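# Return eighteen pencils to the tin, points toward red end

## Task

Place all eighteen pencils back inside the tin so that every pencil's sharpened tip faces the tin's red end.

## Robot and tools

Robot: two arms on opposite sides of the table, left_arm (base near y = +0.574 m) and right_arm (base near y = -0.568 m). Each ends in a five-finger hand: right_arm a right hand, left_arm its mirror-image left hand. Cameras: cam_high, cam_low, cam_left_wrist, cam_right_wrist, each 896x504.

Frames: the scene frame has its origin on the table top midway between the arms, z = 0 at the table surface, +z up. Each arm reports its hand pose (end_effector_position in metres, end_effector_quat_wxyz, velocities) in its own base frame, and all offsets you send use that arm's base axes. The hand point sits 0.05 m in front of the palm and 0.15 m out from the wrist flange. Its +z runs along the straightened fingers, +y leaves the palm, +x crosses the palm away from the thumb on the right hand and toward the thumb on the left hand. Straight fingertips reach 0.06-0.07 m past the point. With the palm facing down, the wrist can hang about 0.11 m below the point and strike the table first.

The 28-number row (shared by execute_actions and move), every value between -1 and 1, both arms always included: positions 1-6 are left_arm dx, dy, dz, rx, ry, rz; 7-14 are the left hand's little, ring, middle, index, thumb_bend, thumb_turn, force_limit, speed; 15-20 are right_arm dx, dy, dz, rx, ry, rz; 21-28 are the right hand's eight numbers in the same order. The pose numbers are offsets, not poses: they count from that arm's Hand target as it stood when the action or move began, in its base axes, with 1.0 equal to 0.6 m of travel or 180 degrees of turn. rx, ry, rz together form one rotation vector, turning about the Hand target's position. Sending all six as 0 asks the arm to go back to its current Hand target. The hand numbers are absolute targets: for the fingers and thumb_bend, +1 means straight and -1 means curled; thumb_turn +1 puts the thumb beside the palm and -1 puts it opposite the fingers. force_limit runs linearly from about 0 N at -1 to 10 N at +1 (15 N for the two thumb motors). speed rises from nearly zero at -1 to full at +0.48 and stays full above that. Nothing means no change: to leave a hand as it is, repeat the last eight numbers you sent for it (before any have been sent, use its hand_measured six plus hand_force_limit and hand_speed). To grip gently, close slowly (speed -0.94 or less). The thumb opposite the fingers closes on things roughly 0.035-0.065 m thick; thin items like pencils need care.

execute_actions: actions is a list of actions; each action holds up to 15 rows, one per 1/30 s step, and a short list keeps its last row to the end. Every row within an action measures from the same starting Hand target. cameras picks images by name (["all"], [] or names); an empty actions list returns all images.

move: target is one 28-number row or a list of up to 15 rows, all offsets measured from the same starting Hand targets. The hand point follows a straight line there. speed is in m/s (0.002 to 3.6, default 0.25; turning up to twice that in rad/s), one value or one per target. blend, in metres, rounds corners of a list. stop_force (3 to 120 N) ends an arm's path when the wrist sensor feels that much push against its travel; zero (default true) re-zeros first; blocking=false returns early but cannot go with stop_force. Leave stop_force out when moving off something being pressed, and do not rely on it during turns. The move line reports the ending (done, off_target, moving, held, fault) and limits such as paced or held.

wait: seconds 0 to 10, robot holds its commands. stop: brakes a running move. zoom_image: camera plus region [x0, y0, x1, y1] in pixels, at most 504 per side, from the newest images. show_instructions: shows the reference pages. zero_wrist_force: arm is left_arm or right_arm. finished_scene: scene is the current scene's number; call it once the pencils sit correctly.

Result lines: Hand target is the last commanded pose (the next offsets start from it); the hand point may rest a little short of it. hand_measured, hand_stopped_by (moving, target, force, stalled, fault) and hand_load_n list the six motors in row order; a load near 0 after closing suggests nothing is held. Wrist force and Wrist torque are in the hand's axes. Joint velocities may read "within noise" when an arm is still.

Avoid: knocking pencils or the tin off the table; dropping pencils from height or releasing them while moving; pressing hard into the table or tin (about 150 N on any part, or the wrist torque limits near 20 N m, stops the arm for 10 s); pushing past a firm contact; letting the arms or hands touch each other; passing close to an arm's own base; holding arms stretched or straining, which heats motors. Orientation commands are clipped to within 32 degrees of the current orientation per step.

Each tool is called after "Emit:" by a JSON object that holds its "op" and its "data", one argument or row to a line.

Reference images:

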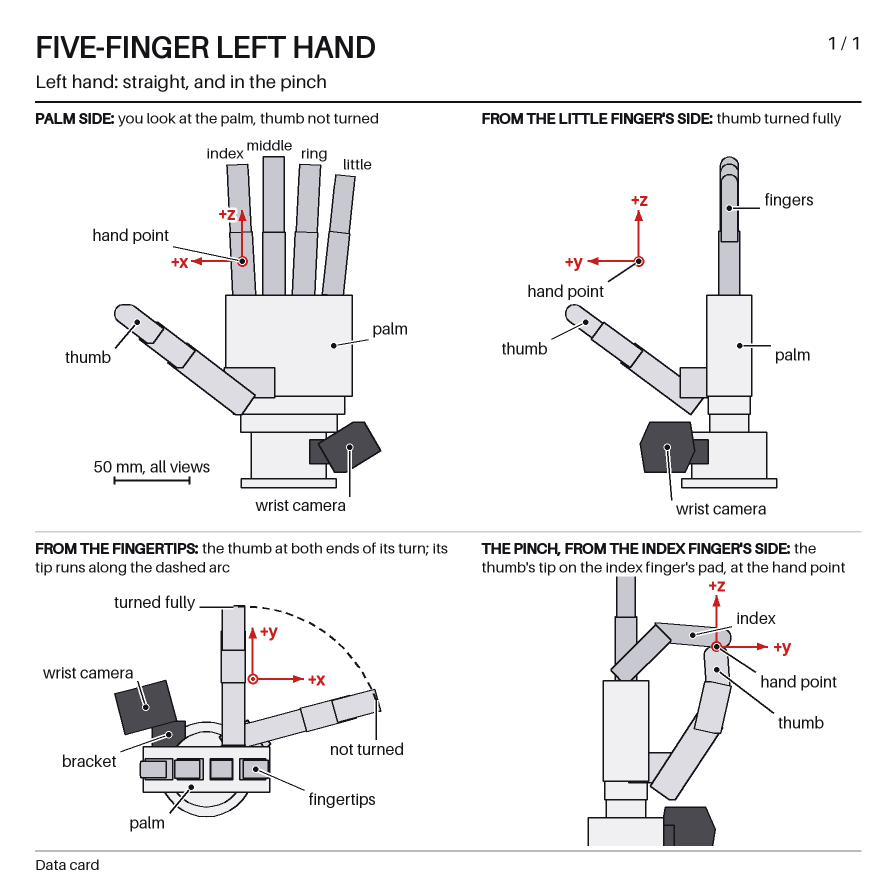

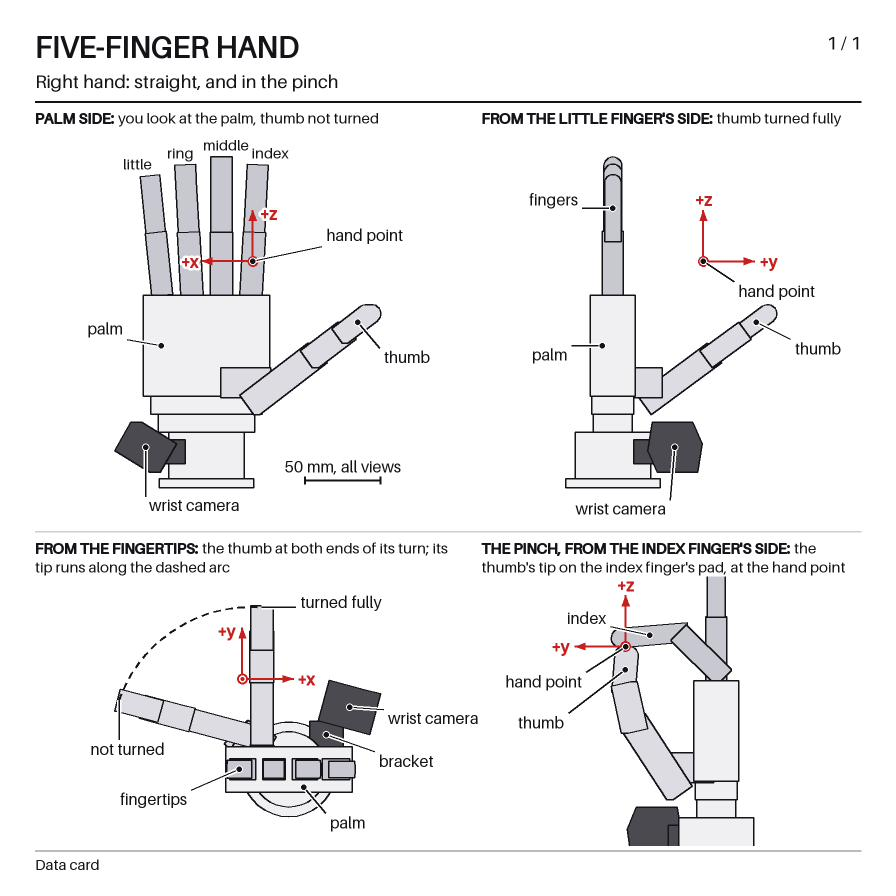

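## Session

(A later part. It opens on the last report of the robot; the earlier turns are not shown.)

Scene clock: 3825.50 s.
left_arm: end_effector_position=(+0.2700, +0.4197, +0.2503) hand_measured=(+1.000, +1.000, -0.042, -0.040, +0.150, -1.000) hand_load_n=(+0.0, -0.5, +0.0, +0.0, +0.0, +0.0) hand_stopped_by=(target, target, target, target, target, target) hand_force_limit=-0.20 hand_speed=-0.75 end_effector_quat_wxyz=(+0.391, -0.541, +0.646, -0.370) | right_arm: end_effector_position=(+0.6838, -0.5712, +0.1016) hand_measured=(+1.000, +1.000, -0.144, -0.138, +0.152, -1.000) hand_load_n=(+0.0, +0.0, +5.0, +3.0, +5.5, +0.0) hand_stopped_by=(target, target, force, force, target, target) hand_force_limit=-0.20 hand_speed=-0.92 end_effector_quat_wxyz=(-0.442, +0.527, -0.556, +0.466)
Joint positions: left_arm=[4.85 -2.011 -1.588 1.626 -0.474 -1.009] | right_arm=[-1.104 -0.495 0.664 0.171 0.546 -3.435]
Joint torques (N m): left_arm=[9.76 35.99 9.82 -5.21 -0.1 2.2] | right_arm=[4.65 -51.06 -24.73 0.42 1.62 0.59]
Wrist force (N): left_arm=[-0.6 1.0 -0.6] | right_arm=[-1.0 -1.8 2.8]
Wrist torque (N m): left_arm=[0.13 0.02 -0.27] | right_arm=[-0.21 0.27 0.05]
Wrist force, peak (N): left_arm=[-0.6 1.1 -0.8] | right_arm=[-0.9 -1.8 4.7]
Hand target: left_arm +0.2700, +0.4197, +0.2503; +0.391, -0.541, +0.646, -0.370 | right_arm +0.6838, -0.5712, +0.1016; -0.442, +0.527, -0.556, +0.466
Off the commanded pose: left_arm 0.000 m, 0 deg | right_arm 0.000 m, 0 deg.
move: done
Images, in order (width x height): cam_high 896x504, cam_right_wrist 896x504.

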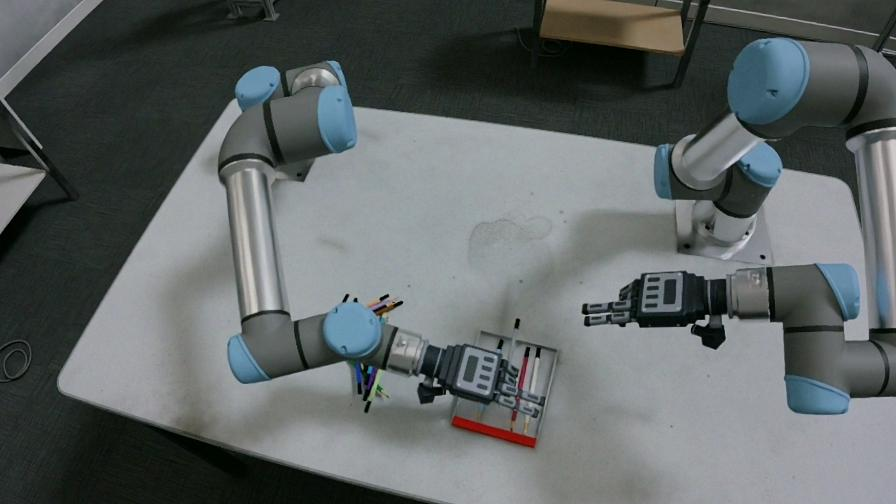

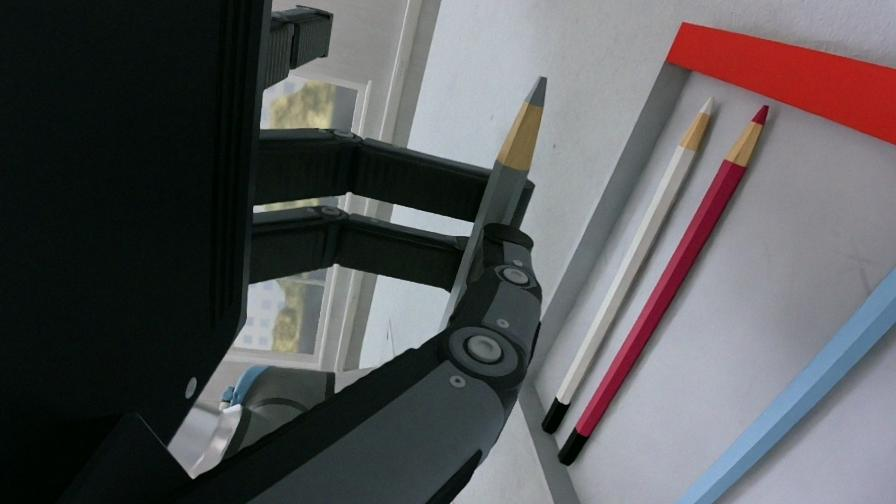

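Emit:
{"op": "move", "data": {
  "target": [
    [0,0,0,0,0,0,1,1,-0.04,-0.04,0.15,-1,-0.2,-0.75,-0.0062,-0.0132,-0.11,0,0,0,1,1,-0.65,-0.65,0.15,-1,-0.2,-0.92]
  ],
  "speed": 0.1
}}

Emit:
{"op": "move", "data": {
  "target": [
    [0,0,0,0,0,0,1,1,-0.04,-0.04,0.15,-1,-0.2,-0.75,0,0,-0.038,0,0,0,1,1,-0.65,-0.65,0.15,-1,-0.2,-0.92]
  ],
  "speed": 0.015,
  "stop_force": 3,
  "cameras": ["cam_right_wrist","cam_high"]
}}

Emit:
{"op": "zoom_image", "data": {
  "camera": "cam_high",
  "region": [440, 320, 580, 460]
}}

Scene clock: 3856.00 s.
left_arm: end_effector_position=(+0.2700, +0.4197, +0.2503) hand_measured=(+1.000, +1.000, -0.042, -0.040, +0.150, -1.000) hand_load_n=(+0.0, +0.0, +0.0, +0.0, +0.0, +0.0) hand_stopped_by=(target, target, target, target, target, target) hand_force_limit=-0.20 hand_speed=-0.75 end_effector_quat_wxyz=(+0.391, -0.541, +0.646, -0.370) | right_arm: end_effector_position=(+0.6800, -0.5791, +0.0355) hand_measured=(+1.000, +1.000, -0.144, -0.138, +0.152, -1.000) hand_load_n=(-0.5, +0.0, +5.0, +3.0, +5.0, +0.0) hand_stopped_by=(target, target, force, force, target, target) hand_force_limit=-0.20 hand_speed=-0.92 end_effector_quat_wxyz=(-0.442, +0.527, -0.556, +0.466)
Joint positions: left_arm=[4.85 -2.011 -1.588 1.626 -0.474 -1.009] | right_arm=[-1.113 -0.423 0.695 0.075 0.537 -3.441]
Joint torques (N m): left_arm=[9.67 40.04 10.03 -4.88 -0.05 2.19] | right_arm=[4.85 -63.44 -33.92 1.42 -1.23 0.78]
Wrist force (N): left_arm=[-0.2 1.0 -0.6] | right_arm=[-1.0 -2.2 2.9]
Wrist torque (N m): left_arm=[0.13 -0.03 -0.25] | right_arm=[-0.26 0.29 0.13]
Wrist force, peak (N): left_arm=[-0.6 1.0 -1.0] | right_arm=[-0.6 -3.8 3.0]
Hand target: left_arm +0.2700, +0.4197, +0.2503; +0.391, -0.541, +0.646, -0.370 | right_arm +0.6801, -0.5791, +0.0356; -0.442, +0.527, -0.556, +0.466
Off the commanded pose: left_arm 0.000 m, 0 deg | right_arm 0.000 m, 0 deg.
move: done

Scene clock: 3858.23 s.
left_arm: end_effector_position=(+0.2700, +0.4197, +0.2503) hand_measured=(+1.000, +1.000, -0.042, -0.040, +0.150, -1.000) hand_load_n=(+0.0, +0.0, +0.0, +0.0, +0.5, +0.0) hand_stopped_by=(target, target, target, target, target, target) hand_force_limit=-0.20 hand_speed=-0.75 end_effector_quat_wxyz=(+0.391, -0.541, +0.646, -0.370) | right_arm: end_effector_position=(+0.6801, -0.5791, +0.0202) hand_measured=(+1.000, +1.000, -0.144, -0.138, +0.152, -1.000) hand_load_n=(+0.0, +0.0, +5.0, +3.0, +5.0, +0.0) hand_stopped_by=(target, target, force, force, target, target) hand_force_limit=-0.20 hand_speed=-0.92 end_effector_quat_wxyz=(-0.442, +0.527, -0.556, +0.466)
Joint positions: left_arm=[4.85 -2.011 -1.588 1.626 -0.474 -1.009] | right_arm=[-1.113 -0.408 0.703 0.05 0.538 -3.441]
Joint torques (N m): left_arm=[9.51 41.61 10.04 -4.81 -0.16 2.25] | right_arm=[6.2 -63.7 -33.96 -1 1.83 -0.39]
Wrist force (N): left_arm=[-0.5 1.0 -0.7] | right_arm=[-1.2 -1.8 2.8]
Wrist torque (N m): left_arm=[0.12 -0.01 -0.25] | right_arm=[-0.17 0.31 0.13]
Wrist force, peak (N): left_arm=[-0.6 1.0 -0.9] | right_arm=[-2.4 -13.4 -1.5]
Hand target: left_arm +0.2700, +0.4197, +0.2503; +0.391, -0.541, +0.646, -0.370 | right_arm +0.6801, -0.5791, +0.0202; -0.442, +0.527, -0.556, +0.466 (not the last commanded pose)
Off the commanded pose: left_arm 0.000 m, 0 deg | right_arm 0.007 m, 0 deg.
move: contact (right_arm)
Images, in order (width x height): cam_high 896x504, cam_right_wrist 896x504.

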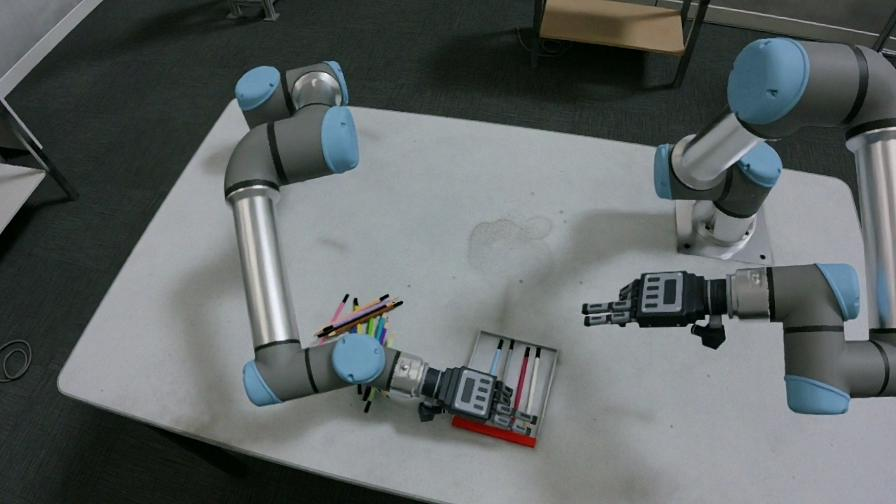

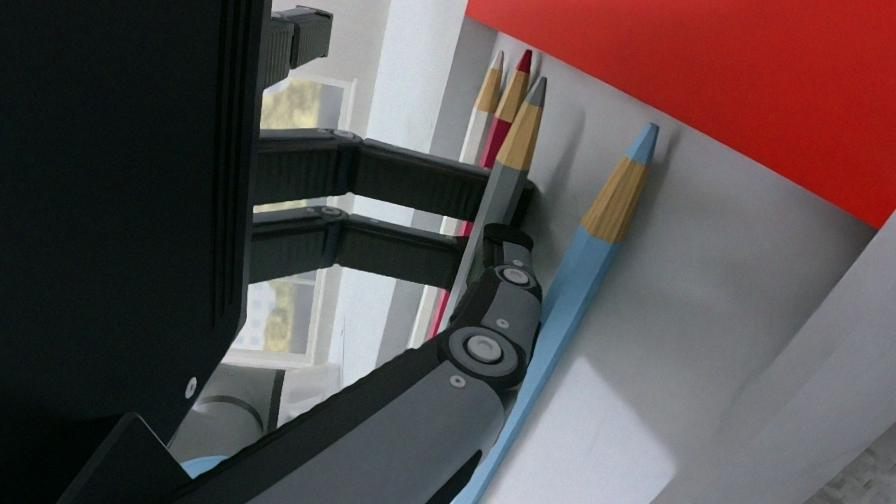

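Scaled by 3.600 from the camera's 896x504 image, which has a finer 1280x720 frame.

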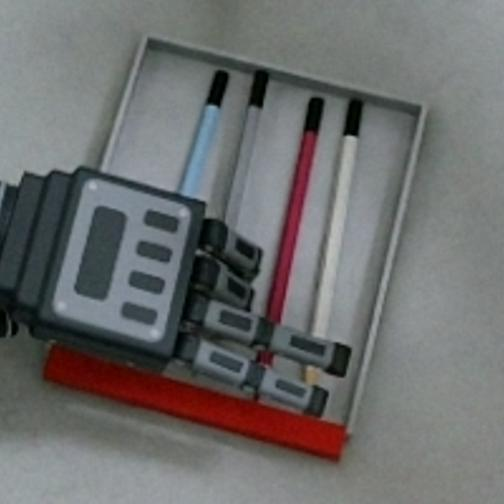

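Emit:
{"op": "move", "data": {
  "target": [
    [0,0,0,0,0,0,1,1,-0.04,-0.04,0.15,-1,-0.2,-0.75,0,0,0,0,0,0,1,1,-0.03,-0.03,0.15,-1,-0.2,-0.8]
  ]
}}

Emit:
{"op": "move", "data": {
  "target": [
    [0,0,0,0,0,0,1,1,-0.04,-0.04,0.15,-1,-0.2,-0.75,0,0,0.03,0,0,0,1,1,-0.03,-0.03,0.15,-1,-0.2,-0.8],
    [0,0,0,0,0,0,1,1,-0.04,-0.04,0.15,-1,-0.2,-0.75,0,0,0.2,0,0,0,1,1,-0.03,-0.03,0.15,-1,-0.2,-0.8]
  ],
  "speed": [0.05,0.15],
  "blend": [0.01,0],
  "cameras": ["cam_right_wrist","cam_high"]
}}

Emit:
{"op": "zoom_image", "data": {
  "camera": "cam_high",
  "region": [440, 320, 580, 460]
}}

Scene clock: 3870.70 s.
left_arm: end_effector_position=(+0.2700, +0.4197, +0.2503) hand_measured=(+1.000, +1.000, -0.042, -0.040, +0.150, -1.000) hand_load_n=(+0.0, +0.0, +0.0, +0.0, +0.0, +0.0) hand_stopped_by=(target, target, target, target, target, target) hand_force_limit=-0.20 hand_speed=-0.75 end_effector_quat_wxyz=(+0.391, -0.541, +0.646, -0.370) | right_arm: end_effector_position=(+0.6801, -0.5791, +0.0202) hand_measured=(+1.000, +1.000, -0.030, -0.030, +0.150, -1.000) hand_load_n=(+0.0, +0.0, +0.0, +0.0, +0.0, +0.0) hand_stopped_by=(target, target, target, target, target, target) hand_force_limit=-0.20 hand_speed=-0.80 end_effector_quat_wxyz=(-0.442, +0.527, -0.556, +0.466)
Joint positions: left_arm=[4.85 -2.011 -1.588 1.626 -0.474 -1.009] | right_arm=[-1.113 -0.408 0.703 0.05 0.538 -3.441]
Joint torques (N m): left_arm=[9.64 41.97 10.04 -4.56 -0.12 2.2] | right_arm=[1.18 -63.71 -34.03 -1.07 1.75 -0.44]
Wrist force (N): left_arm=[-0.6 0.9 -0.7] | right_arm=[-1.1 -2.0 2.9]
Wrist torque (N m): left_arm=[0.12 0.02 -0.26] | right_arm=[-0.20 0.30 0.13]
Wrist force, peak (N): left_arm=[-0.4 1.1 -1.0] | right_arm=[-1.3 -2.2 3.1]
Hand target: left_arm +0.2700, +0.4197, +0.2503; +0.391, -0.541, +0.646, -0.370 | right_arm +0.6801, -0.5791, +0.0202; -0.442, +0.527, -0.556, +0.466
Off the commanded pose: left_arm 0.000 m, 0 deg | right_arm 0.000 m, 0 deg.
move: done

Scene clock: 3872.20 s.
left_arm: end_effector_position=(+0.2700, +0.4197, +0.2503) hand_measured=(+1.000, +1.000, -0.042, -0.040, +0.150, -1.000) hand_load_n=(+0.0, +0.0, +0.0, +0.0, +0.5, +0.5) hand_stopped_by=(target, target, target, target, target, target) hand_force_limit=-0.20 hand_speed=-0.75 end_effector_quat_wxyz=(+0.391, -0.541, +0.646, -0.370) | right_arm: end_effector_position=(+0.6801, -0.5792, +0.1401) hand_measured=(+1.000, +1.000, -0.030, -0.030, +0.150, -1.000) hand_load_n=(+0.0, +0.0, +0.0, +0.0, +0.5, +0.5) hand_stopped_by=(target, target, target, target, target, target) hand_force_limit=-0.20 hand_speed=-0.80 end_effector_quat_wxyz=(-0.442, +0.527, -0.556, +0.466)
Joint positions: left_arm=[4.85 -2.011 -1.588 1.626 -0.474 -1.009] | right_arm=[-1.113 -0.494 0.564 0.276 0.538 -3.441]
Joint torques (N m): left_arm=[9.66 41.43 9.99 -4.48 -0.09 2.18] | right_arm=[5.53 -63.11 -8.3 0.38 -3.67 0.83]
Wrist force (N): left_arm=[-0.5 0.7 -0.8] | right_arm=[-1.0 -2.3 2.9]
Wrist torque (N m): left_arm=[0.09 0.01 -0.26] | right_arm=[-0.25 0.27 0.14]
Wrist force, peak (N): left_arm=[-0.8 1.1 -0.9] | right_arm=[-1.1 -3.5 2.9]
Hand target: left_arm +0.2700, +0.4197, +0.2503; +0.391, -0.541, +0.646, -0.370 | right_arm +0.6801, -0.5791, +0.1402; -0.442, +0.527, -0.556, +0.466
Off the commanded pose: left_arm 0.000 m, 0 deg | right_arm 0.000 m, 0 deg.
move: done; blend cut to 0.009 m at target 1
Images, in order (width x height): cam_high 896x504, cam_right_wrist 896x504.

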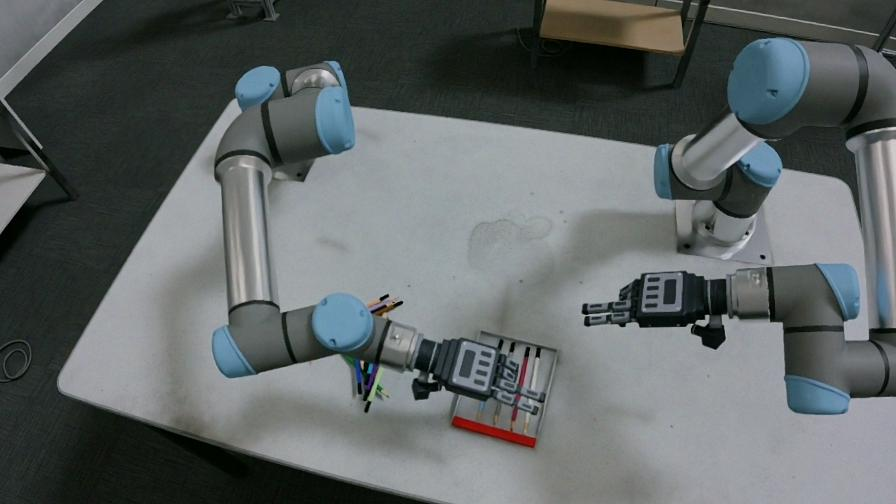

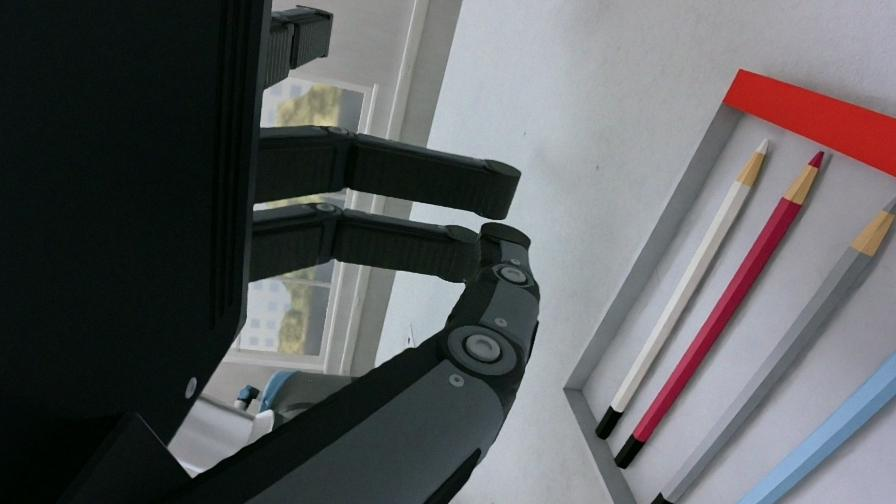

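Scaled by 3.600 from the camera's 896x504 image, which has a finer 1280x720 frame.

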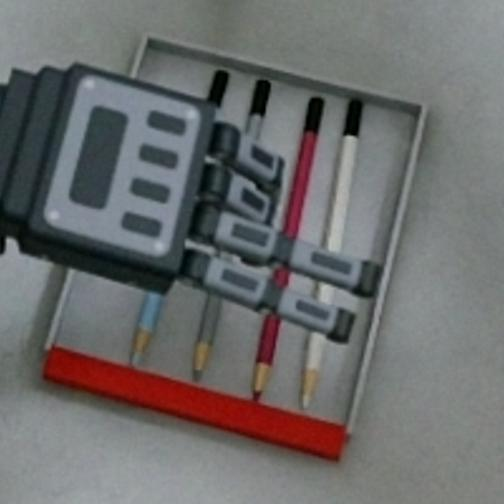

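Emit:
{"op": "move", "data": {
  "target": [
    [0,0,0,0,0,0,1,1,-0.04,-0.04,0.15,-1,-0.2,-0.75,-0.5135,0.1335,0.033,0,0,-0.2328,1,1,-0.03,-0.03,0.15,-1,-0.2,-0.8]
  ],
  "speed": 0.25,
  "cameras": ["cam_right_wrist","cam_high"]
}}

Emit:
{"op": "zoom_image", "data": {
  "camera": "cam_high",
  "region": [290, 260, 430, 420]
}}

Scene clock: 3917.10 s.
left_arm: end_effector_position=(+0.2700, +0.4197, +0.2503) hand_measured=(+1.000, +1.000, -0.042, -0.040, +0.150, -1.000) hand_load_n=(+0.0, +0.0, -0.5, +0.0, +0.5, +0.0) hand_stopped_by=(target, target, target, target, target, target) hand_force_limit=-0.20 hand_speed=-0.75 end_effector_quat_wxyz=(+0.391, -0.541, +0.646, -0.370) | right_arm: end_effector_position=(+0.3721, -0.4991, +0.1601) hand_measured=(+1.000, +1.000, -0.030, -0.030, +0.150, -1.000) hand_load_n=(+0.0, +0.0, +0.0, +0.0, +0.5, +0.0) hand_stopped_by=(target, target, target, target, target, target) hand_force_limit=-0.20 hand_speed=-0.80 end_effector_quat_wxyz=(+0.246, -0.293, +0.708, -0.594)
Joint positions: left_arm=[4.85 -2.011 -1.588 1.626 -0.474 -1.009] | right_arm=[-1.434 -1.397 1.996 -0.381 0.933 -3.272]
Joint torques (N m): left_arm=[9.1 41.35 9.78 -4.12 -0.03 2.21] | right_arm=[-7.14 -32.49 -6.62 0.68 1.48 -0.84]
Wrist force (N): left_arm=[-0.4 1.0 -0.7] | right_arm=[-0.8 -2.0 2.5]
Wrist torque (N m): left_arm=[0.13 -0.01 -0.26] | right_arm=[-0.19 0.23 0.10]
Wrist force, peak (N): left_arm=[-0.5 1.2 -0.7] | right_arm=[-1.0 -2.4 4.7]
Hand target: left_arm +0.2700, +0.4197, +0.2503; +0.391, -0.541, +0.646, -0.370 | right_arm +0.3720, -0.4990, +0.1600; +0.246, -0.293, +0.708, -0.594
Off the commanded pose: left_arm 0.000 m, 0 deg | right_arm 0.000 m, 0 deg.
move: done
Images, in order (width x height): cam_high 896x504, cam_right_wrist 896x504.

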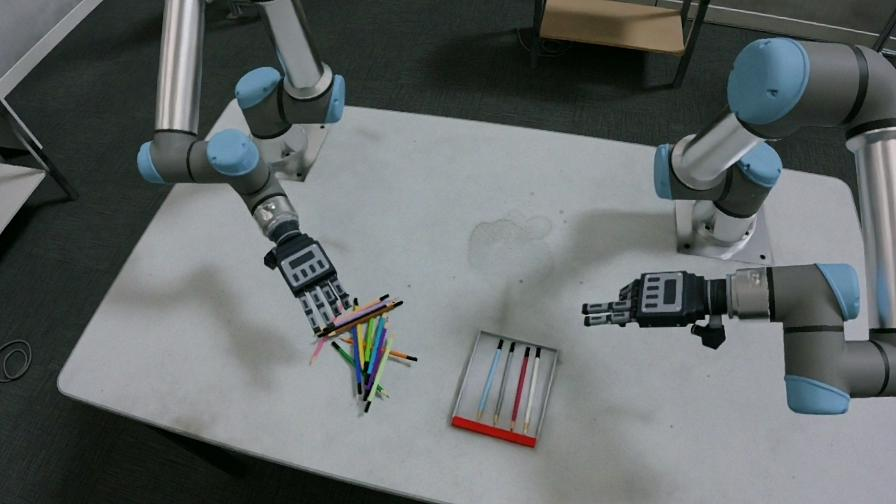

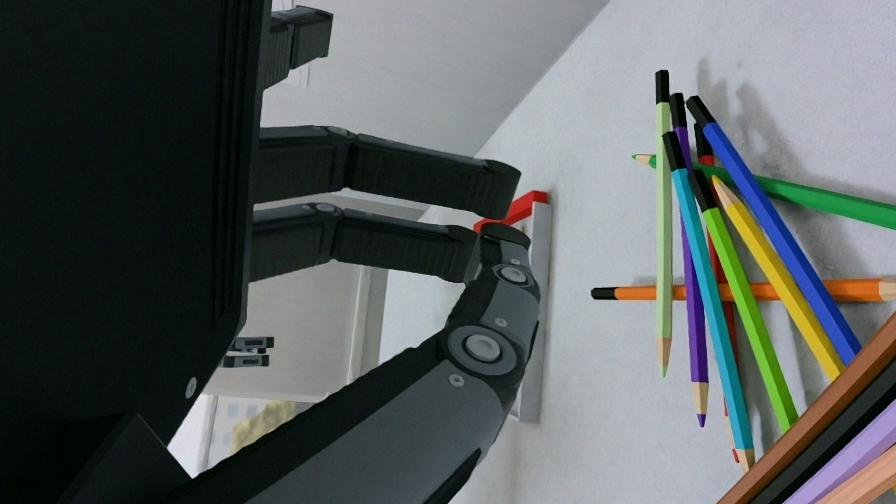

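Scaled by 3.150 from the camera's 896x504 image, which has a finer 1280x720 frame.

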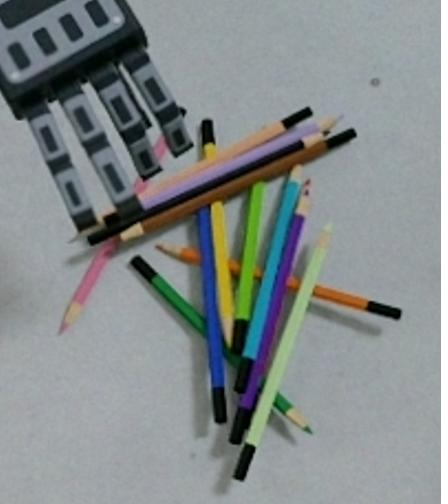

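Emit:
{"op": "zoom_image", "data": {
  "camera": "cam_high",
  "region": [350, 280, 420, 340]
}}

Emit:
{"op": "zoom_image", "data": {
  "camera": "cam_high",
  "region": [300, 300, 370, 360]
}}

Scaled by 7.200 from the camera's 896x504 image, which has a finer 1280x720 frame.

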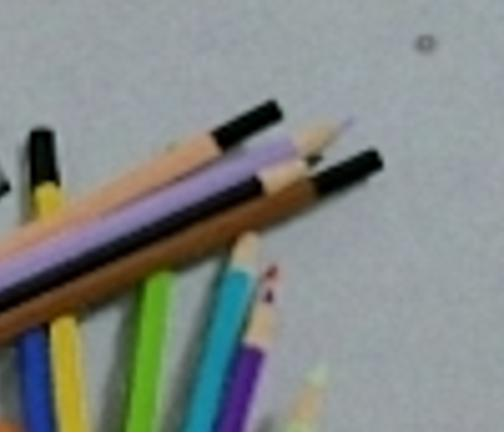

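Scaled by 7.200 from the camera's 896x504 image, which has a finer 1280x720 frame.

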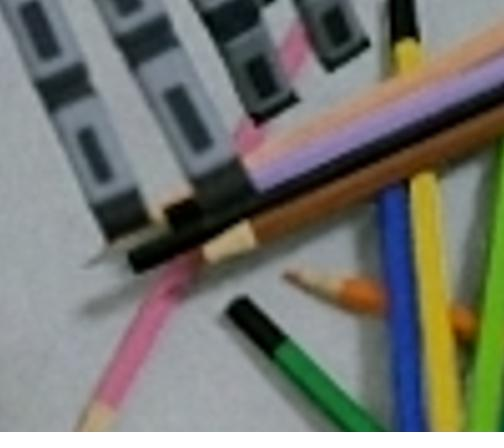

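Emit:
{"op": "move", "data": {
  "target": [
    [0,0,0,0,0,0,1,1,-0.04,-0.04,0.15,-1,-0.2,-0.75,0.1455,0.1208,-0.15,0,0,0,1,1,-0.05,-0.05,0.15,-1,-0.2,-0.7]
  ],
  "speed": 0.15,
  "cameras": ["cam_right_wrist"]
}}

Scene clock: 3962.20 s.
left_arm: end_effector_position=(+0.2700, +0.4197, +0.2503) hand_measured=(+1.000, +1.000, -0.042, -0.040, +0.150, -1.000) hand_load_n=(+0.0, +0.0, +0.0, +0.0, +0.0, +0.0) hand_stopped_by=(target, target, target, target, target, target) hand_force_limit=-0.20 hand_speed=-0.75 end_effector_quat_wxyz=(+0.391, -0.541, +0.646, -0.370) | right_arm: end_effector_position=(+0.4593, -0.4265, +0.0700) hand_measured=(+1.000, +1.000, -0.050, -0.050, +0.150, -1.000) hand_load_n=(+0.0, -0.5, +0.0, +0.0, +0.0, +0.0) hand_stopped_by=(target, target, target, target, target, target) hand_force_limit=-0.20 hand_speed=-0.70 end_effector_quat_wxyz=(+0.246, -0.293, +0.708, -0.594)
Joint positions: left_arm=[4.85 -2.011 -1.588 1.626 -0.474 -1.009] | right_arm=[-1.154 -1.262 2.12 -0.671 1.208 -3.208]
Joint torques (N m): left_arm=[9.31 41.48 9.67 -3.94 -0.15 2.23] | right_arm=[6.14 -21.98 -29.25 -1.92 0.61 -0.81]
Wrist force (N): left_arm=[-0.5 0.9 -0.8] | right_arm=[-0.6 -1.8 2.6]
Wrist torque (N m): left_arm=[0.13 0.01 -0.27] | right_arm=[-0.17 0.21 0.06]
Wrist force, peak (N): left_arm=[-0.7 1.3 -0.6] | right_arm=[-0.2 -3.0 2.3]
Hand target: left_arm +0.2700, +0.4197, +0.2503; +0.391, -0.541, +0.646, -0.370 | right_arm +0.4593, -0.4266, +0.0700; +0.246, -0.293, +0.708, -0.594
Off the commanded pose: left_arm 0.000 m, 0 deg | right_arm 0.000 m, 0 deg.
move: done
Images, in order (width x height): cam_right_wrist 896x504.

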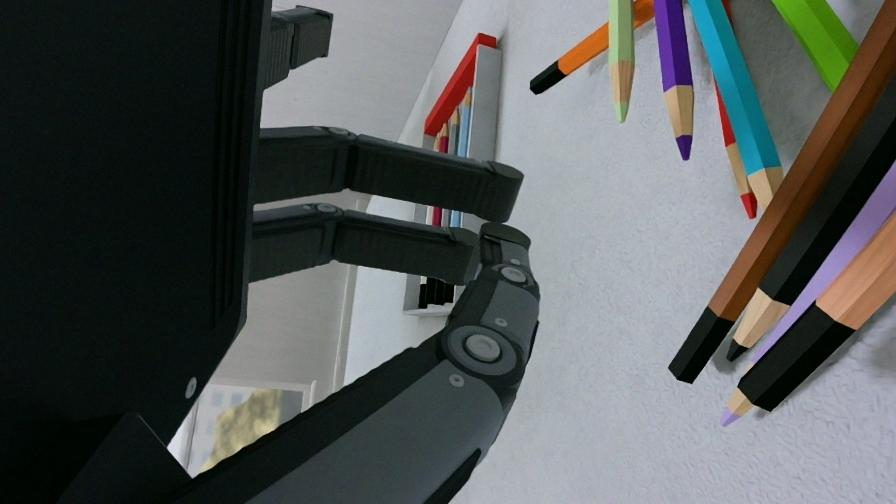

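Emit:
{"op": "move", "data": {
  "target": [
    [0,0,0,0,0,0,1,1,-0.04,-0.04,0.15,-1,-0.2,-0.75,-0.0388,0.0342,-0.045,0,0,0,1,1,-0.05,-0.05,0.15,-1,-0.2,-0.7]
  ],
  "speed": 0.1,
  "cameras": ["cam_right_wrist"]
}}

Scene clock: 3984.63 s.
left_arm: end_effector_position=(+0.2700, +0.4197, +0.2503) hand_measured=(+1.000, +1.000, -0.042, -0.040, +0.150, -1.000) hand_load_n=(-0.5, +0.0, +0.0, +0.0, +0.0, +0.0) hand_stopped_by=(target, target, target, target, target, target) hand_force_limit=-0.20 hand_speed=-0.75 end_effector_quat_wxyz=(+0.391, -0.541, +0.646, -0.370) | right_arm: end_effector_position=(+0.4360, -0.4060, +0.0429) hand_measured=(+1.000, +1.000, -0.050, -0.050, +0.150, -1.000) hand_load_n=(+0.0, -0.5, +0.0, +0.0, +0.0, +0.0) hand_stopped_by=(target, target, target, target, target, target) hand_force_limit=-0.20 hand_speed=-0.70 end_effector_quat_wxyz=(+0.246, -0.293, +0.708, -0.594)
Joint positions: left_arm=[4.85 -2.011 -1.588 1.626 -0.474 -1.009] | right_arm=[-1.192 -1.258 2.227 -0.779 1.17 -3.216]
Joint torques (N m): left_arm=[9.33 41.44 9.37 -3.72 -0.17 2.24] | right_arm=[7.22 -31.65 -16.63 -1.74 2.16 0.86]
Wrist force (N): left_arm=[-0.5 1.1 -0.6] | right_arm=[-0.8 -1.9 2.4]
Wrist torque (N m): left_arm=[0.13 0.00 -0.26] | right_arm=[-0.19 0.28 0.06]
Wrist force, peak (N): left_arm=[-0.6 1.2 -0.8] | right_arm=[-1.0 -2.4 3.1]
Hand target: left_arm +0.2700, +0.4197, +0.2503; +0.391, -0.541, +0.646, -0.370 | right_arm +0.4360, -0.4060, +0.0430; +0.246, -0.293, +0.708, -0.594
Off the commanded pose: left_arm 0.000 m, 0 deg | right_arm 0.000 m, 0 deg.
move: done
Images, in order (width x height): cam_right_wrist 896x504.

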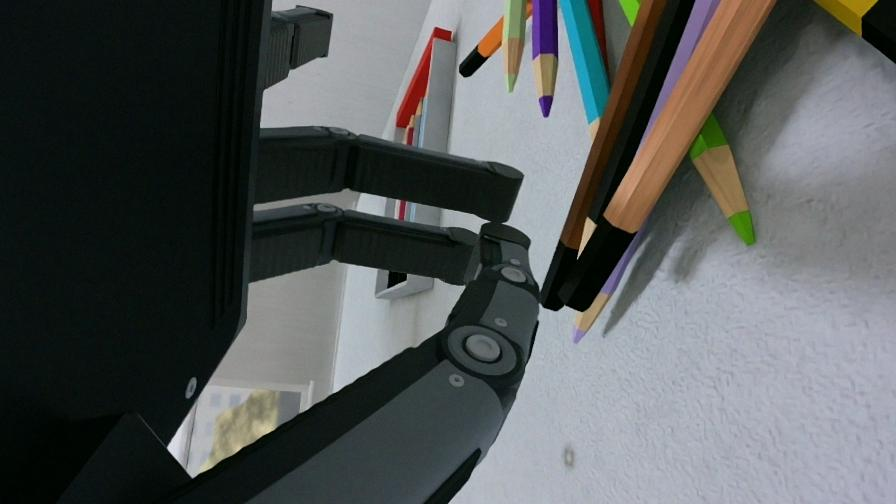

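Emit:
{"op": "move", "data": {
  "target": [
    [0,0,0,0,0,0,1,1,-0.04,-0.04,0.15,-1,-0.2,-0.75,-0.0653,-0.0017,0.01,-0.0023,-0.0369,-0.0111,1,1,-0.05,-0.05,0.15,-1,-0.2,-0.7]
  ],
  "speed": 0.1,
  "cameras": ["cam_right_wrist"]
}}

Scene clock: 4029.33 s.
left_arm: end_effector_position=(+0.2700, +0.4197, +0.2503) hand_measured=(+1.000, +1.000, -0.042, -0.040, +0.150, -1.000) hand_load_n=(+0.0, -0.5, +0.0, +0.0, +0.0, +0.0) hand_stopped_by=(target, target, target, target, target, target) hand_force_limit=-0.20 hand_speed=-0.75 end_effector_quat_wxyz=(+0.391, -0.541, +0.646, -0.370) | right_arm: end_effector_position=(+0.3969, -0.4070, +0.0490) hand_measured=(+1.000, +1.000, -0.050, -0.050, +0.150, -1.000) hand_load_n=(+0.0, +0.0, +0.0, -0.5, +0.0, +0.0) hand_stopped_by=(target, target, target, target, target, target) hand_force_limit=-0.20 hand_speed=-0.70 end_effector_quat_wxyz=(+0.275, -0.247, +0.695, -0.616)
Joint positions: left_arm=[4.85 -2.011 -1.588 1.626 -0.474 -1.009] | right_arm=[-1.32 -1.291 2.357 -0.965 1.062 -3.112]
Joint torques (N m): left_arm=[9.41 41.22 10.14 -3.43 -0.12 2.24] | right_arm=[-5.77 -12.47 -19.52 -1.8 1.07 0.79]
Wrist force (N): left_arm=[-0.5 1.2 -0.7] | right_arm=[-1.6 -1.8 2.8]
Wrist torque (N m): left_arm=[0.17 0.00 -0.27] | right_arm=[-0.21 0.30 0.06]
Wrist force, peak (N): left_arm=[-0.8 1.1 -0.8] | right_arm=[-1.0 -2.2 3.3]
Hand target: left_arm +0.2700, +0.4197, +0.2503; +0.391, -0.541, +0.646, -0.370 | right_arm +0.3969, -0.4071, +0.0490; +0.275, -0.247, +0.695, -0.616
Off the commanded pose: left_arm 0.000 m, 0 deg | right_arm 0.000 m, 0 deg.
move: done
Images, in order (width x height): cam_right_wrist 896x504.

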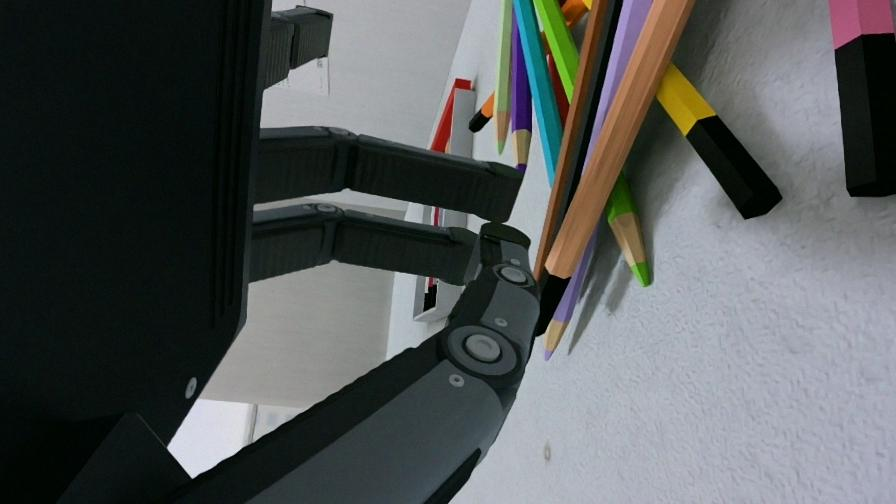

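Emit:
{"op": "move", "data": {
  "target": [
    [0,0,0,0,0,0,1,1,-0.04,-0.04,0.15,-1,-0.2,-0.75,0,0,-0.02,0,0,0,1,1,-0.05,-0.05,0.15,-1,-0.2,-0.7]
  ],
  "speed": 0.05,
  "cameras": ["cam_right_wrist"]
}}

Scene clock: 4038.10 s.
left_arm: end_effector_position=(+0.2700, +0.4197, +0.2503) hand_measured=(+1.000, +1.000, -0.042, -0.040, +0.150, -1.000) hand_load_n=(+0.0, +0.0, +0.0, +0.0, +0.0, +0.0) hand_stopped_by=(target, target, target, target, target, target) hand_force_limit=-0.20 hand_speed=-0.75 end_effector_quat_wxyz=(+0.391, -0.541, +0.646, -0.370) | right_arm: end_effector_position=(+0.3969, -0.4070, +0.0369) hand_measured=(+1.000, +1.000, -0.050, -0.050, +0.150, -1.000) hand_load_n=(+0.0, +0.0, +0.0, +0.0, +0.0, +0.0) hand_stopped_by=(target, target, target, target, target, target) hand_force_limit=-0.20 hand_speed=-0.70 end_effector_quat_wxyz=(+0.275, -0.247, +0.695, -0.616) end_effector_velocity=(-0.001, +0.001, +0.000) end_effector_angular_velocity=(+0.005, +0.001, -0.002)
Joint positions: left_arm=[4.85 -2.011 -1.588 1.626 -0.474 -1.009] | right_arm=[-1.321 -1.255 2.363 -1.007 1.062 -3.112]
Joint velocities: left_arm=[within noise] | right_arm=[-0.001 -0.003 0 0.008 0.001 0.001]
Joint torques (N m): left_arm=[9.39 41.54 9.71 -3.26 -0.07 2.19] | right_arm=[-6.49 -30.26 -5.94 0.87 -2.01 -0.2]
Wrist force (N): left_arm=[-0.5 1.0 -0.6] | right_arm=[-1.3 -2.1 2.8]
Wrist torque (N m): left_arm=[0.13 0.01 -0.26] | right_arm=[-0.26 0.28 0.09]
Wrist force, peak (N): left_arm=[-0.8 1.0 -0.9] | right_arm=[-1.4 -2.3 3.0]
Hand target: left_arm +0.2700, +0.4197, +0.2503; +0.391, -0.541, +0.646, -0.370 | right_arm +0.3969, -0.4071, +0.0370; +0.275, -0.247, +0.695, -0.616
Off the commanded pose: left_arm 0.000 m, 0 deg | right_arm 0.000 m, 0 deg.
move: done
Images, in order (width x height): cam_right_wrist 896x504.

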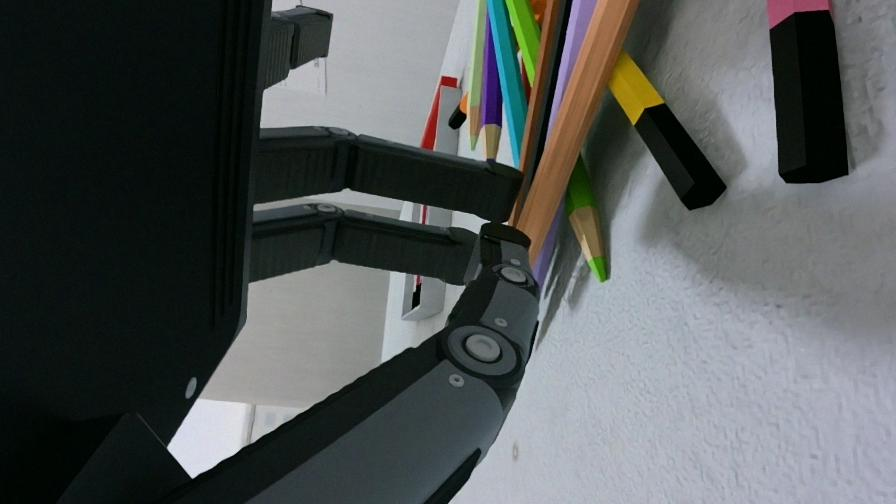

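Emit:
{"op": "move", "data": {
  "target": [
    [0,0,0,0,0,0,1,1,-0.04,-0.04,0.15,-1,-0.2,-0.75,-0.0102,0.011,-0.0083,0,0,0,1,1,-0.05,-0.05,0.15,-1,-0.2,-0.7]
  ],
  "speed": 0.02,
  "stop_force": 4,
  "cameras": ["cam_right_wrist"]
}}

Emit:
{"op": "zoom_image", "data": {
  "camera": "cam_right_wrist",
  "region": [400, 100, 640, 300]
}}

Scene clock: 4052.23 s.
left_arm: end_effector_position=(+0.2700, +0.4197, +0.2503) hand_measured=(+1.000, +1.000, -0.042, -0.040, +0.150, -1.000) hand_load_n=(+0.0, +0.0, +0.0, +0.0, +0.0, +0.0) hand_stopped_by=(target, target, target, target, target, target) hand_force_limit=-0.20 hand_speed=-0.75 end_effector_quat_wxyz=(+0.391, -0.541, +0.646, -0.370) | right_arm: end_effector_position=(+0.3907, -0.4005, +0.0320) hand_measured=(+1.000, +1.000, -0.050, -0.050, +0.150, -1.000) hand_load_n=(+0.0, +0.0, +0.0, +0.0, +0.0, +0.0) hand_stopped_by=(target, target, target, target, target, target) hand_force_limit=-0.20 hand_speed=-0.70 end_effector_quat_wxyz=(+0.275, -0.247, +0.695, -0.616)
Joint positions: left_arm=[4.85 -2.011 -1.588 1.626 -0.474 -1.009] | right_arm=[-1.335 -1.254 2.391 -1.034 1.047 -3.114]
Joint torques (N m): left_arm=[9.06 40.98 10.25 -3.05 -0.1 2.2] | right_arm=[7.64 -14.46 -24.12 0.85 2.15 0.86]
Wrist force (N): left_arm=[-0.4 1.0 -0.4] | right_arm=[-1.3 -2.0 2.9]
Wrist torque (N m): left_arm=[0.12 0.01 -0.26] | right_arm=[-0.26 0.29 0.10]
Wrist force, peak (N): left_arm=[-0.6 1.3 -0.5] | right_arm=[-1.3 -2.4 3.1]
Hand target: left_arm +0.2700, +0.4197, +0.2503; +0.391, -0.541, +0.646, -0.370 | right_arm +0.3907, -0.4005, +0.0320; +0.275, -0.247, +0.695, -0.616
Off the commanded pose: left_arm 0.000 m, 0 deg | right_arm 0.000 m, 0 deg.
move: done
Images, in order (width x height): cam_right_wrist 896x504.

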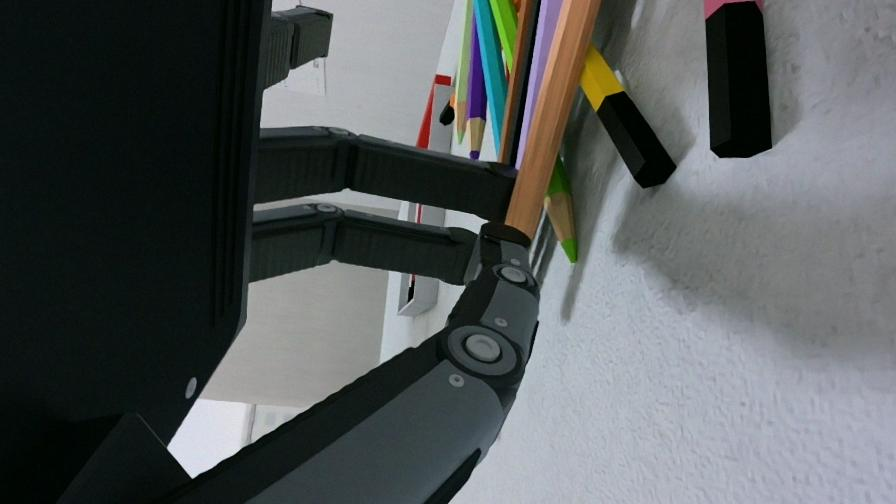

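Scaled by 2.100 from the camera's 896x504 image, which has a finer 1280x720 frame.

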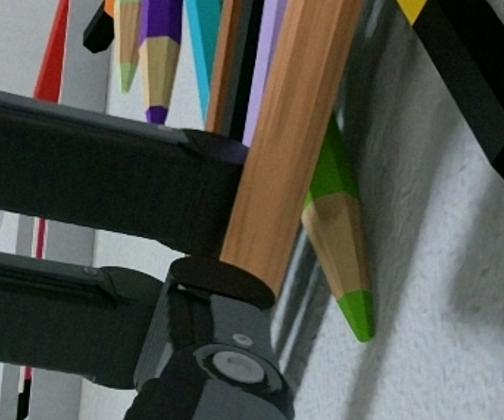

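Emit:
{"op": "move", "data": {
  "target": [
    [0,0,0,0,0,0,1,1,-0.04,-0.04,0.15,-1,-0.2,-0.75,0,0,-0.0133,0,0,0,1,1,-0.05,-0.05,0.15,-1,-0.2,-0.7]
  ],
  "speed": 0.012,
  "stop_force": 4,
  "cameras": ["cam_right_wrist"]
}}

Emit:
{"op": "zoom_image", "data": {
  "camera": "cam_right_wrist",
  "region": [400, 100, 640, 300]
}}

Scene clock: 4058.87 s.
left_arm: end_effector_position=(+0.2700, +0.4197, +0.2503) hand_measured=(+1.000, +1.000, -0.042, -0.040, +0.150, -1.000) hand_load_n=(+0.0, +0.0, +0.0, +0.0, +0.0, +0.0) hand_stopped_by=(target, target, target, target, target, target) hand_force_limit=-0.20 hand_speed=-0.75 end_effector_quat_wxyz=(+0.391, -0.541, +0.646, -0.370) | right_arm: end_effector_position=(+0.3907, -0.4004, +0.0240) hand_measured=(+1.000, +1.000, -0.050, -0.050, +0.150, -1.000) hand_load_n=(+0.0, +0.0, +0.0, +0.0, +0.0, +0.5) hand_stopped_by=(target, target, target, target, target, target) hand_force_limit=-0.20 hand_speed=-0.70 end_effector_quat_wxyz=(+0.275, -0.247, +0.695, -0.616)
Joint positions: left_arm=[4.85 -2.011 -1.588 1.626 -0.474 -1.009] | right_arm=[-1.335 -1.229 2.394 -1.063 1.047 -3.114]
Joint torques (N m): left_arm=[8.8 41.16 9.81 -2.81 -0.1 2.23] | right_arm=[6.25 -31.21 -5.58 0.85 2.16 -0.44]
Wrist force (N): left_arm=[-0.3 1.0 -0.5] | right_arm=[-1.3 -2.0 2.6]
Wrist torque (N m): left_arm=[0.12 -0.01 -0.25] | right_arm=[-0.24 0.28 0.10]
Wrist force, peak (N): left_arm=[-0.9 1.0 -0.7] | right_arm=[-1.5 -3.3 2.3]
Hand target: left_arm +0.2700, +0.4197, +0.2503; +0.391, -0.541, +0.646, -0.370 | right_arm +0.3907, -0.4005, +0.0241; +0.275, -0.247, +0.695, -0.616
Off the commanded pose: left_arm 0.000 m, 0 deg | right_arm 0.000 m, 0 deg.
move: done
Images, in order (width x height): cam_right_wrist 896x504.

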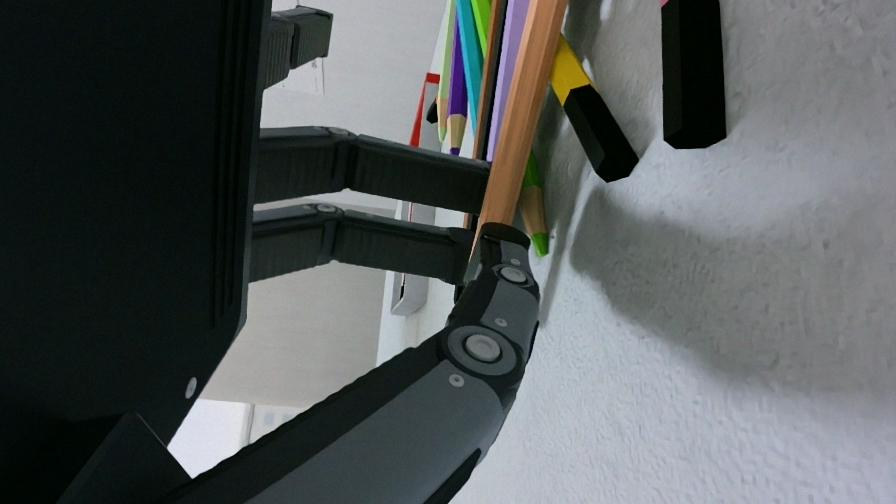

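Scaled by 2.100 from the camera's 896x504 image, which has a finer 1280x720 frame.

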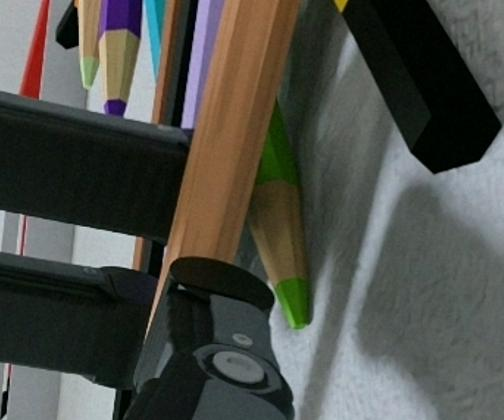

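Emit:
{"op": "move", "data": {
  "target": [
    [0,0,0,0,0,0,1,1,-0.04,-0.04,0.15,-1,-0.2,-0.75,0,0,-0.0037,0,0,0,1,1,-0.05,-0.05,0.15,-1,-0.2,-0.7]
  ],
  "speed": 0.012,
  "stop_force": 4
}}

Emit:
{"op": "move", "data": {
  "target": [
    [0,0,0,0,0,0,1,1,-0.04,-0.04,0.15,-1,-0.2,-0.75,0,0,0.0,0,0,0,1,1,-0.6,-0.6,0.15,-1,-0.75,-0.92]
  ]
}}

Emit:
{"op": "move", "data": {
  "target": [
    [0,0,0,0,0,0,1,1,-0.04,-0.04,0.15,-1,-0.2,-0.75,0,0,0.0,0,0,0,1,1,-0.65,-0.65,0.15,-1,-0.2,-0.92]
  ],
  "cameras": ["cam_right_wrist"]
}}

Scene clock: 4066.00 s.
left_arm: end_effector_position=(+0.2700, +0.4197, +0.2503) hand_measured=(+1.000, +1.000, -0.042, -0.040, +0.150, -1.000) hand_load_n=(+0.0, +0.0, +0.0, +0.0, +0.0, +0.0) hand_stopped_by=(target, target, target, target, target, target) hand_force_limit=-0.20 hand_speed=-0.75 end_effector_quat_wxyz=(+0.391, -0.541, +0.646, -0.370) | right_arm: end_effector_position=(+0.3908, -0.4005, +0.0222) hand_measured=(+1.000, +1.000, -0.050, -0.050, +0.150, -1.000) hand_load_n=(+0.0, +0.0, +0.5, +0.0, +0.0, -0.5) hand_stopped_by=(target, target, target, target, target, target) hand_force_limit=-0.20 hand_speed=-0.70 end_effector_quat_wxyz=(+0.275, -0.247, +0.695, -0.617)
Joint positions: left_arm=[4.85 -2.011 -1.588 1.626 -0.474 -1.009] | right_arm=[-1.335 -1.223 2.394 -1.069 1.047 -3.114]
Joint torques (N m): left_arm=[9.42 41.58 10.62 -2.6 -0.18 2.27] | right_arm=[2.68 -29.3 -17.13 1.27 1.77 -0.65]
Wrist force (N): left_arm=[-0.6 0.8 -0.8] | right_arm=[-1.3 -6.0 2.2]
Wrist torque (N m): left_arm=[0.10 0.02 -0.26] | right_arm=[-0.33 0.30 -0.01]
Wrist force, peak (N): left_arm=[-0.6 1.2 -0.8] | right_arm=[-1.7 -10.2 1.5]
Hand target: left_arm +0.2700, +0.4197, +0.2503; +0.391, -0.541, +0.646, -0.370 | right_arm +0.3908, -0.4005, +0.0223; +0.275, -0.247, +0.695, -0.617
Off the commanded pose: left_arm 0.000 m, 0 deg | right_arm 0.000 m, 0 deg.
move: contact (right_arm)

Scene clock: 4066.70 s.
left_arm: end_effector_position=(+0.2700, +0.4197, +0.2503) hand_measured=(+1.000, +1.000, -0.042, -0.040, +0.150, -1.000) hand_load_n=(+0.0, +0.0, +0.0, +0.0, +0.0, +0.0) hand_stopped_by=(target, target, target, target, target, target) hand_force_limit=-0.20 hand_speed=-0.75 end_effector_quat_wxyz=(+0.391, -0.541, +0.646, -0.370) | right_arm: end_effector_position=(+0.3908, -0.4005, +0.0223) hand_measured=(+1.000, +1.000, -0.056, -0.146, +0.150, -1.000) hand_load_n=(+0.0, +0.0, +1.5, +2.5, +1.0, -0.5) hand_stopped_by=(target, target, force, force, target, target) hand_force_limit=-0.75 hand_speed=-0.92 end_effector_quat_wxyz=(+0.275, -0.247, +0.695, -0.617)
Joint positions: left_arm=[4.85 -2.011 -1.588 1.626 -0.474 -1.009] | right_arm=[-1.335 -1.223 2.394 -1.069 1.047 -3.114]
Joint torques (N m): left_arm=[9.38 40.81 10.36 -2.59 -0.12 2.23] | right_arm=[3.17 -28 -20.71 1.27 2 -0.7]
Wrist force (N): left_arm=[-0.4 0.9 -0.8] | right_arm=[-1.1 -7.1 2.6]
Wrist torque (N m): left_arm=[0.12 -0.01 -0.25] | right_arm=[-0.35 0.29 -0.02]
Wrist force, peak (N): left_arm=[-0.7 1.0 -0.9] | right_arm=[-1.2 -7.9 2.7]
Hand target: left_arm +0.2700, +0.4197, +0.2503; +0.391, -0.541, +0.646, -0.370 | right_arm +0.3908, -0.4005, +0.0223; +0.275, -0.247, +0.695, -0.617
Off the commanded pose: left_arm 0.000 m, 0 deg | right_arm 0.000 m, 0 deg.
move: done

Scene clock: 4067.20 s.
left_arm: end_effector_position=(+0.2700, +0.4197, +0.2503) hand_measured=(+1.000, +1.000, -0.042, -0.040, +0.150, -1.000) hand_load_n=(+0.0, +0.0, +0.0, +0.0, +0.0, +0.0) hand_stopped_by=(target, target, target, target, target, target) hand_force_limit=-0.20 hand_speed=-0.75 end_effector_quat_wxyz=(+0.391, -0.541, +0.646, -0.370) | right_arm: end_effector_position=(+0.3908, -0.4005, +0.0223) hand_measured=(+1.000, +1.000, -0.106, -0.158, +0.152, -1.000) hand_load_n=(+0.0, +0.0, +4.0, +6.0, +4.0, +1.0) hand_stopped_by=(target, target, force, force, target, target) hand_force_limit=-0.20 hand_speed=-0.92 end_effector_quat_wxyz=(+0.275, -0.247, +0.695, -0.617)
Joint positions: left_arm=[4.85 -2.011 -1.588 1.626 -0.474 -1.009] | right_arm=[-1.335 -1.223 2.394 -1.069 1.047 -3.114]
Joint torques (N m): left_arm=[8.76 41.41 9.9 -2.44 -0.13 2.16] | right_arm=[3.1 -27.34 -20.06 0.9 1.74 -0.74]
Wrist force (N): left_arm=[-0.5 0.9 -0.6] | right_arm=[-1.1 -8.3 3.3]
Wrist torque (N m): left_arm=[0.11 0.01 -0.26] | right_arm=[-0.36 0.28 -0.06]
Wrist force, peak (N): left_arm=[-0.4 1.2 -0.8] | right_arm=[-1.4 -10.3 3.1]
Hand target: left_arm +0.2700, +0.4197, +0.2503; +0.391, -0.541, +0.646, -0.370 | right_arm +0.3908, -0.4005, +0.0223; +0.275, -0.247, +0.695, -0.617
Off the commanded pose: left_arm 0.000 m, 0 deg | right_arm 0.000 m, 0 deg.
move: done
Images, in order (width x height): cam_right_wrist 896x504.

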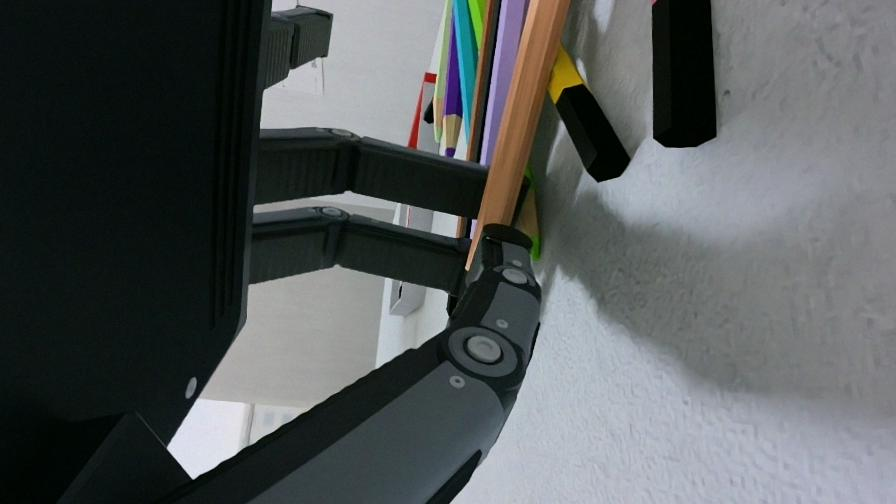

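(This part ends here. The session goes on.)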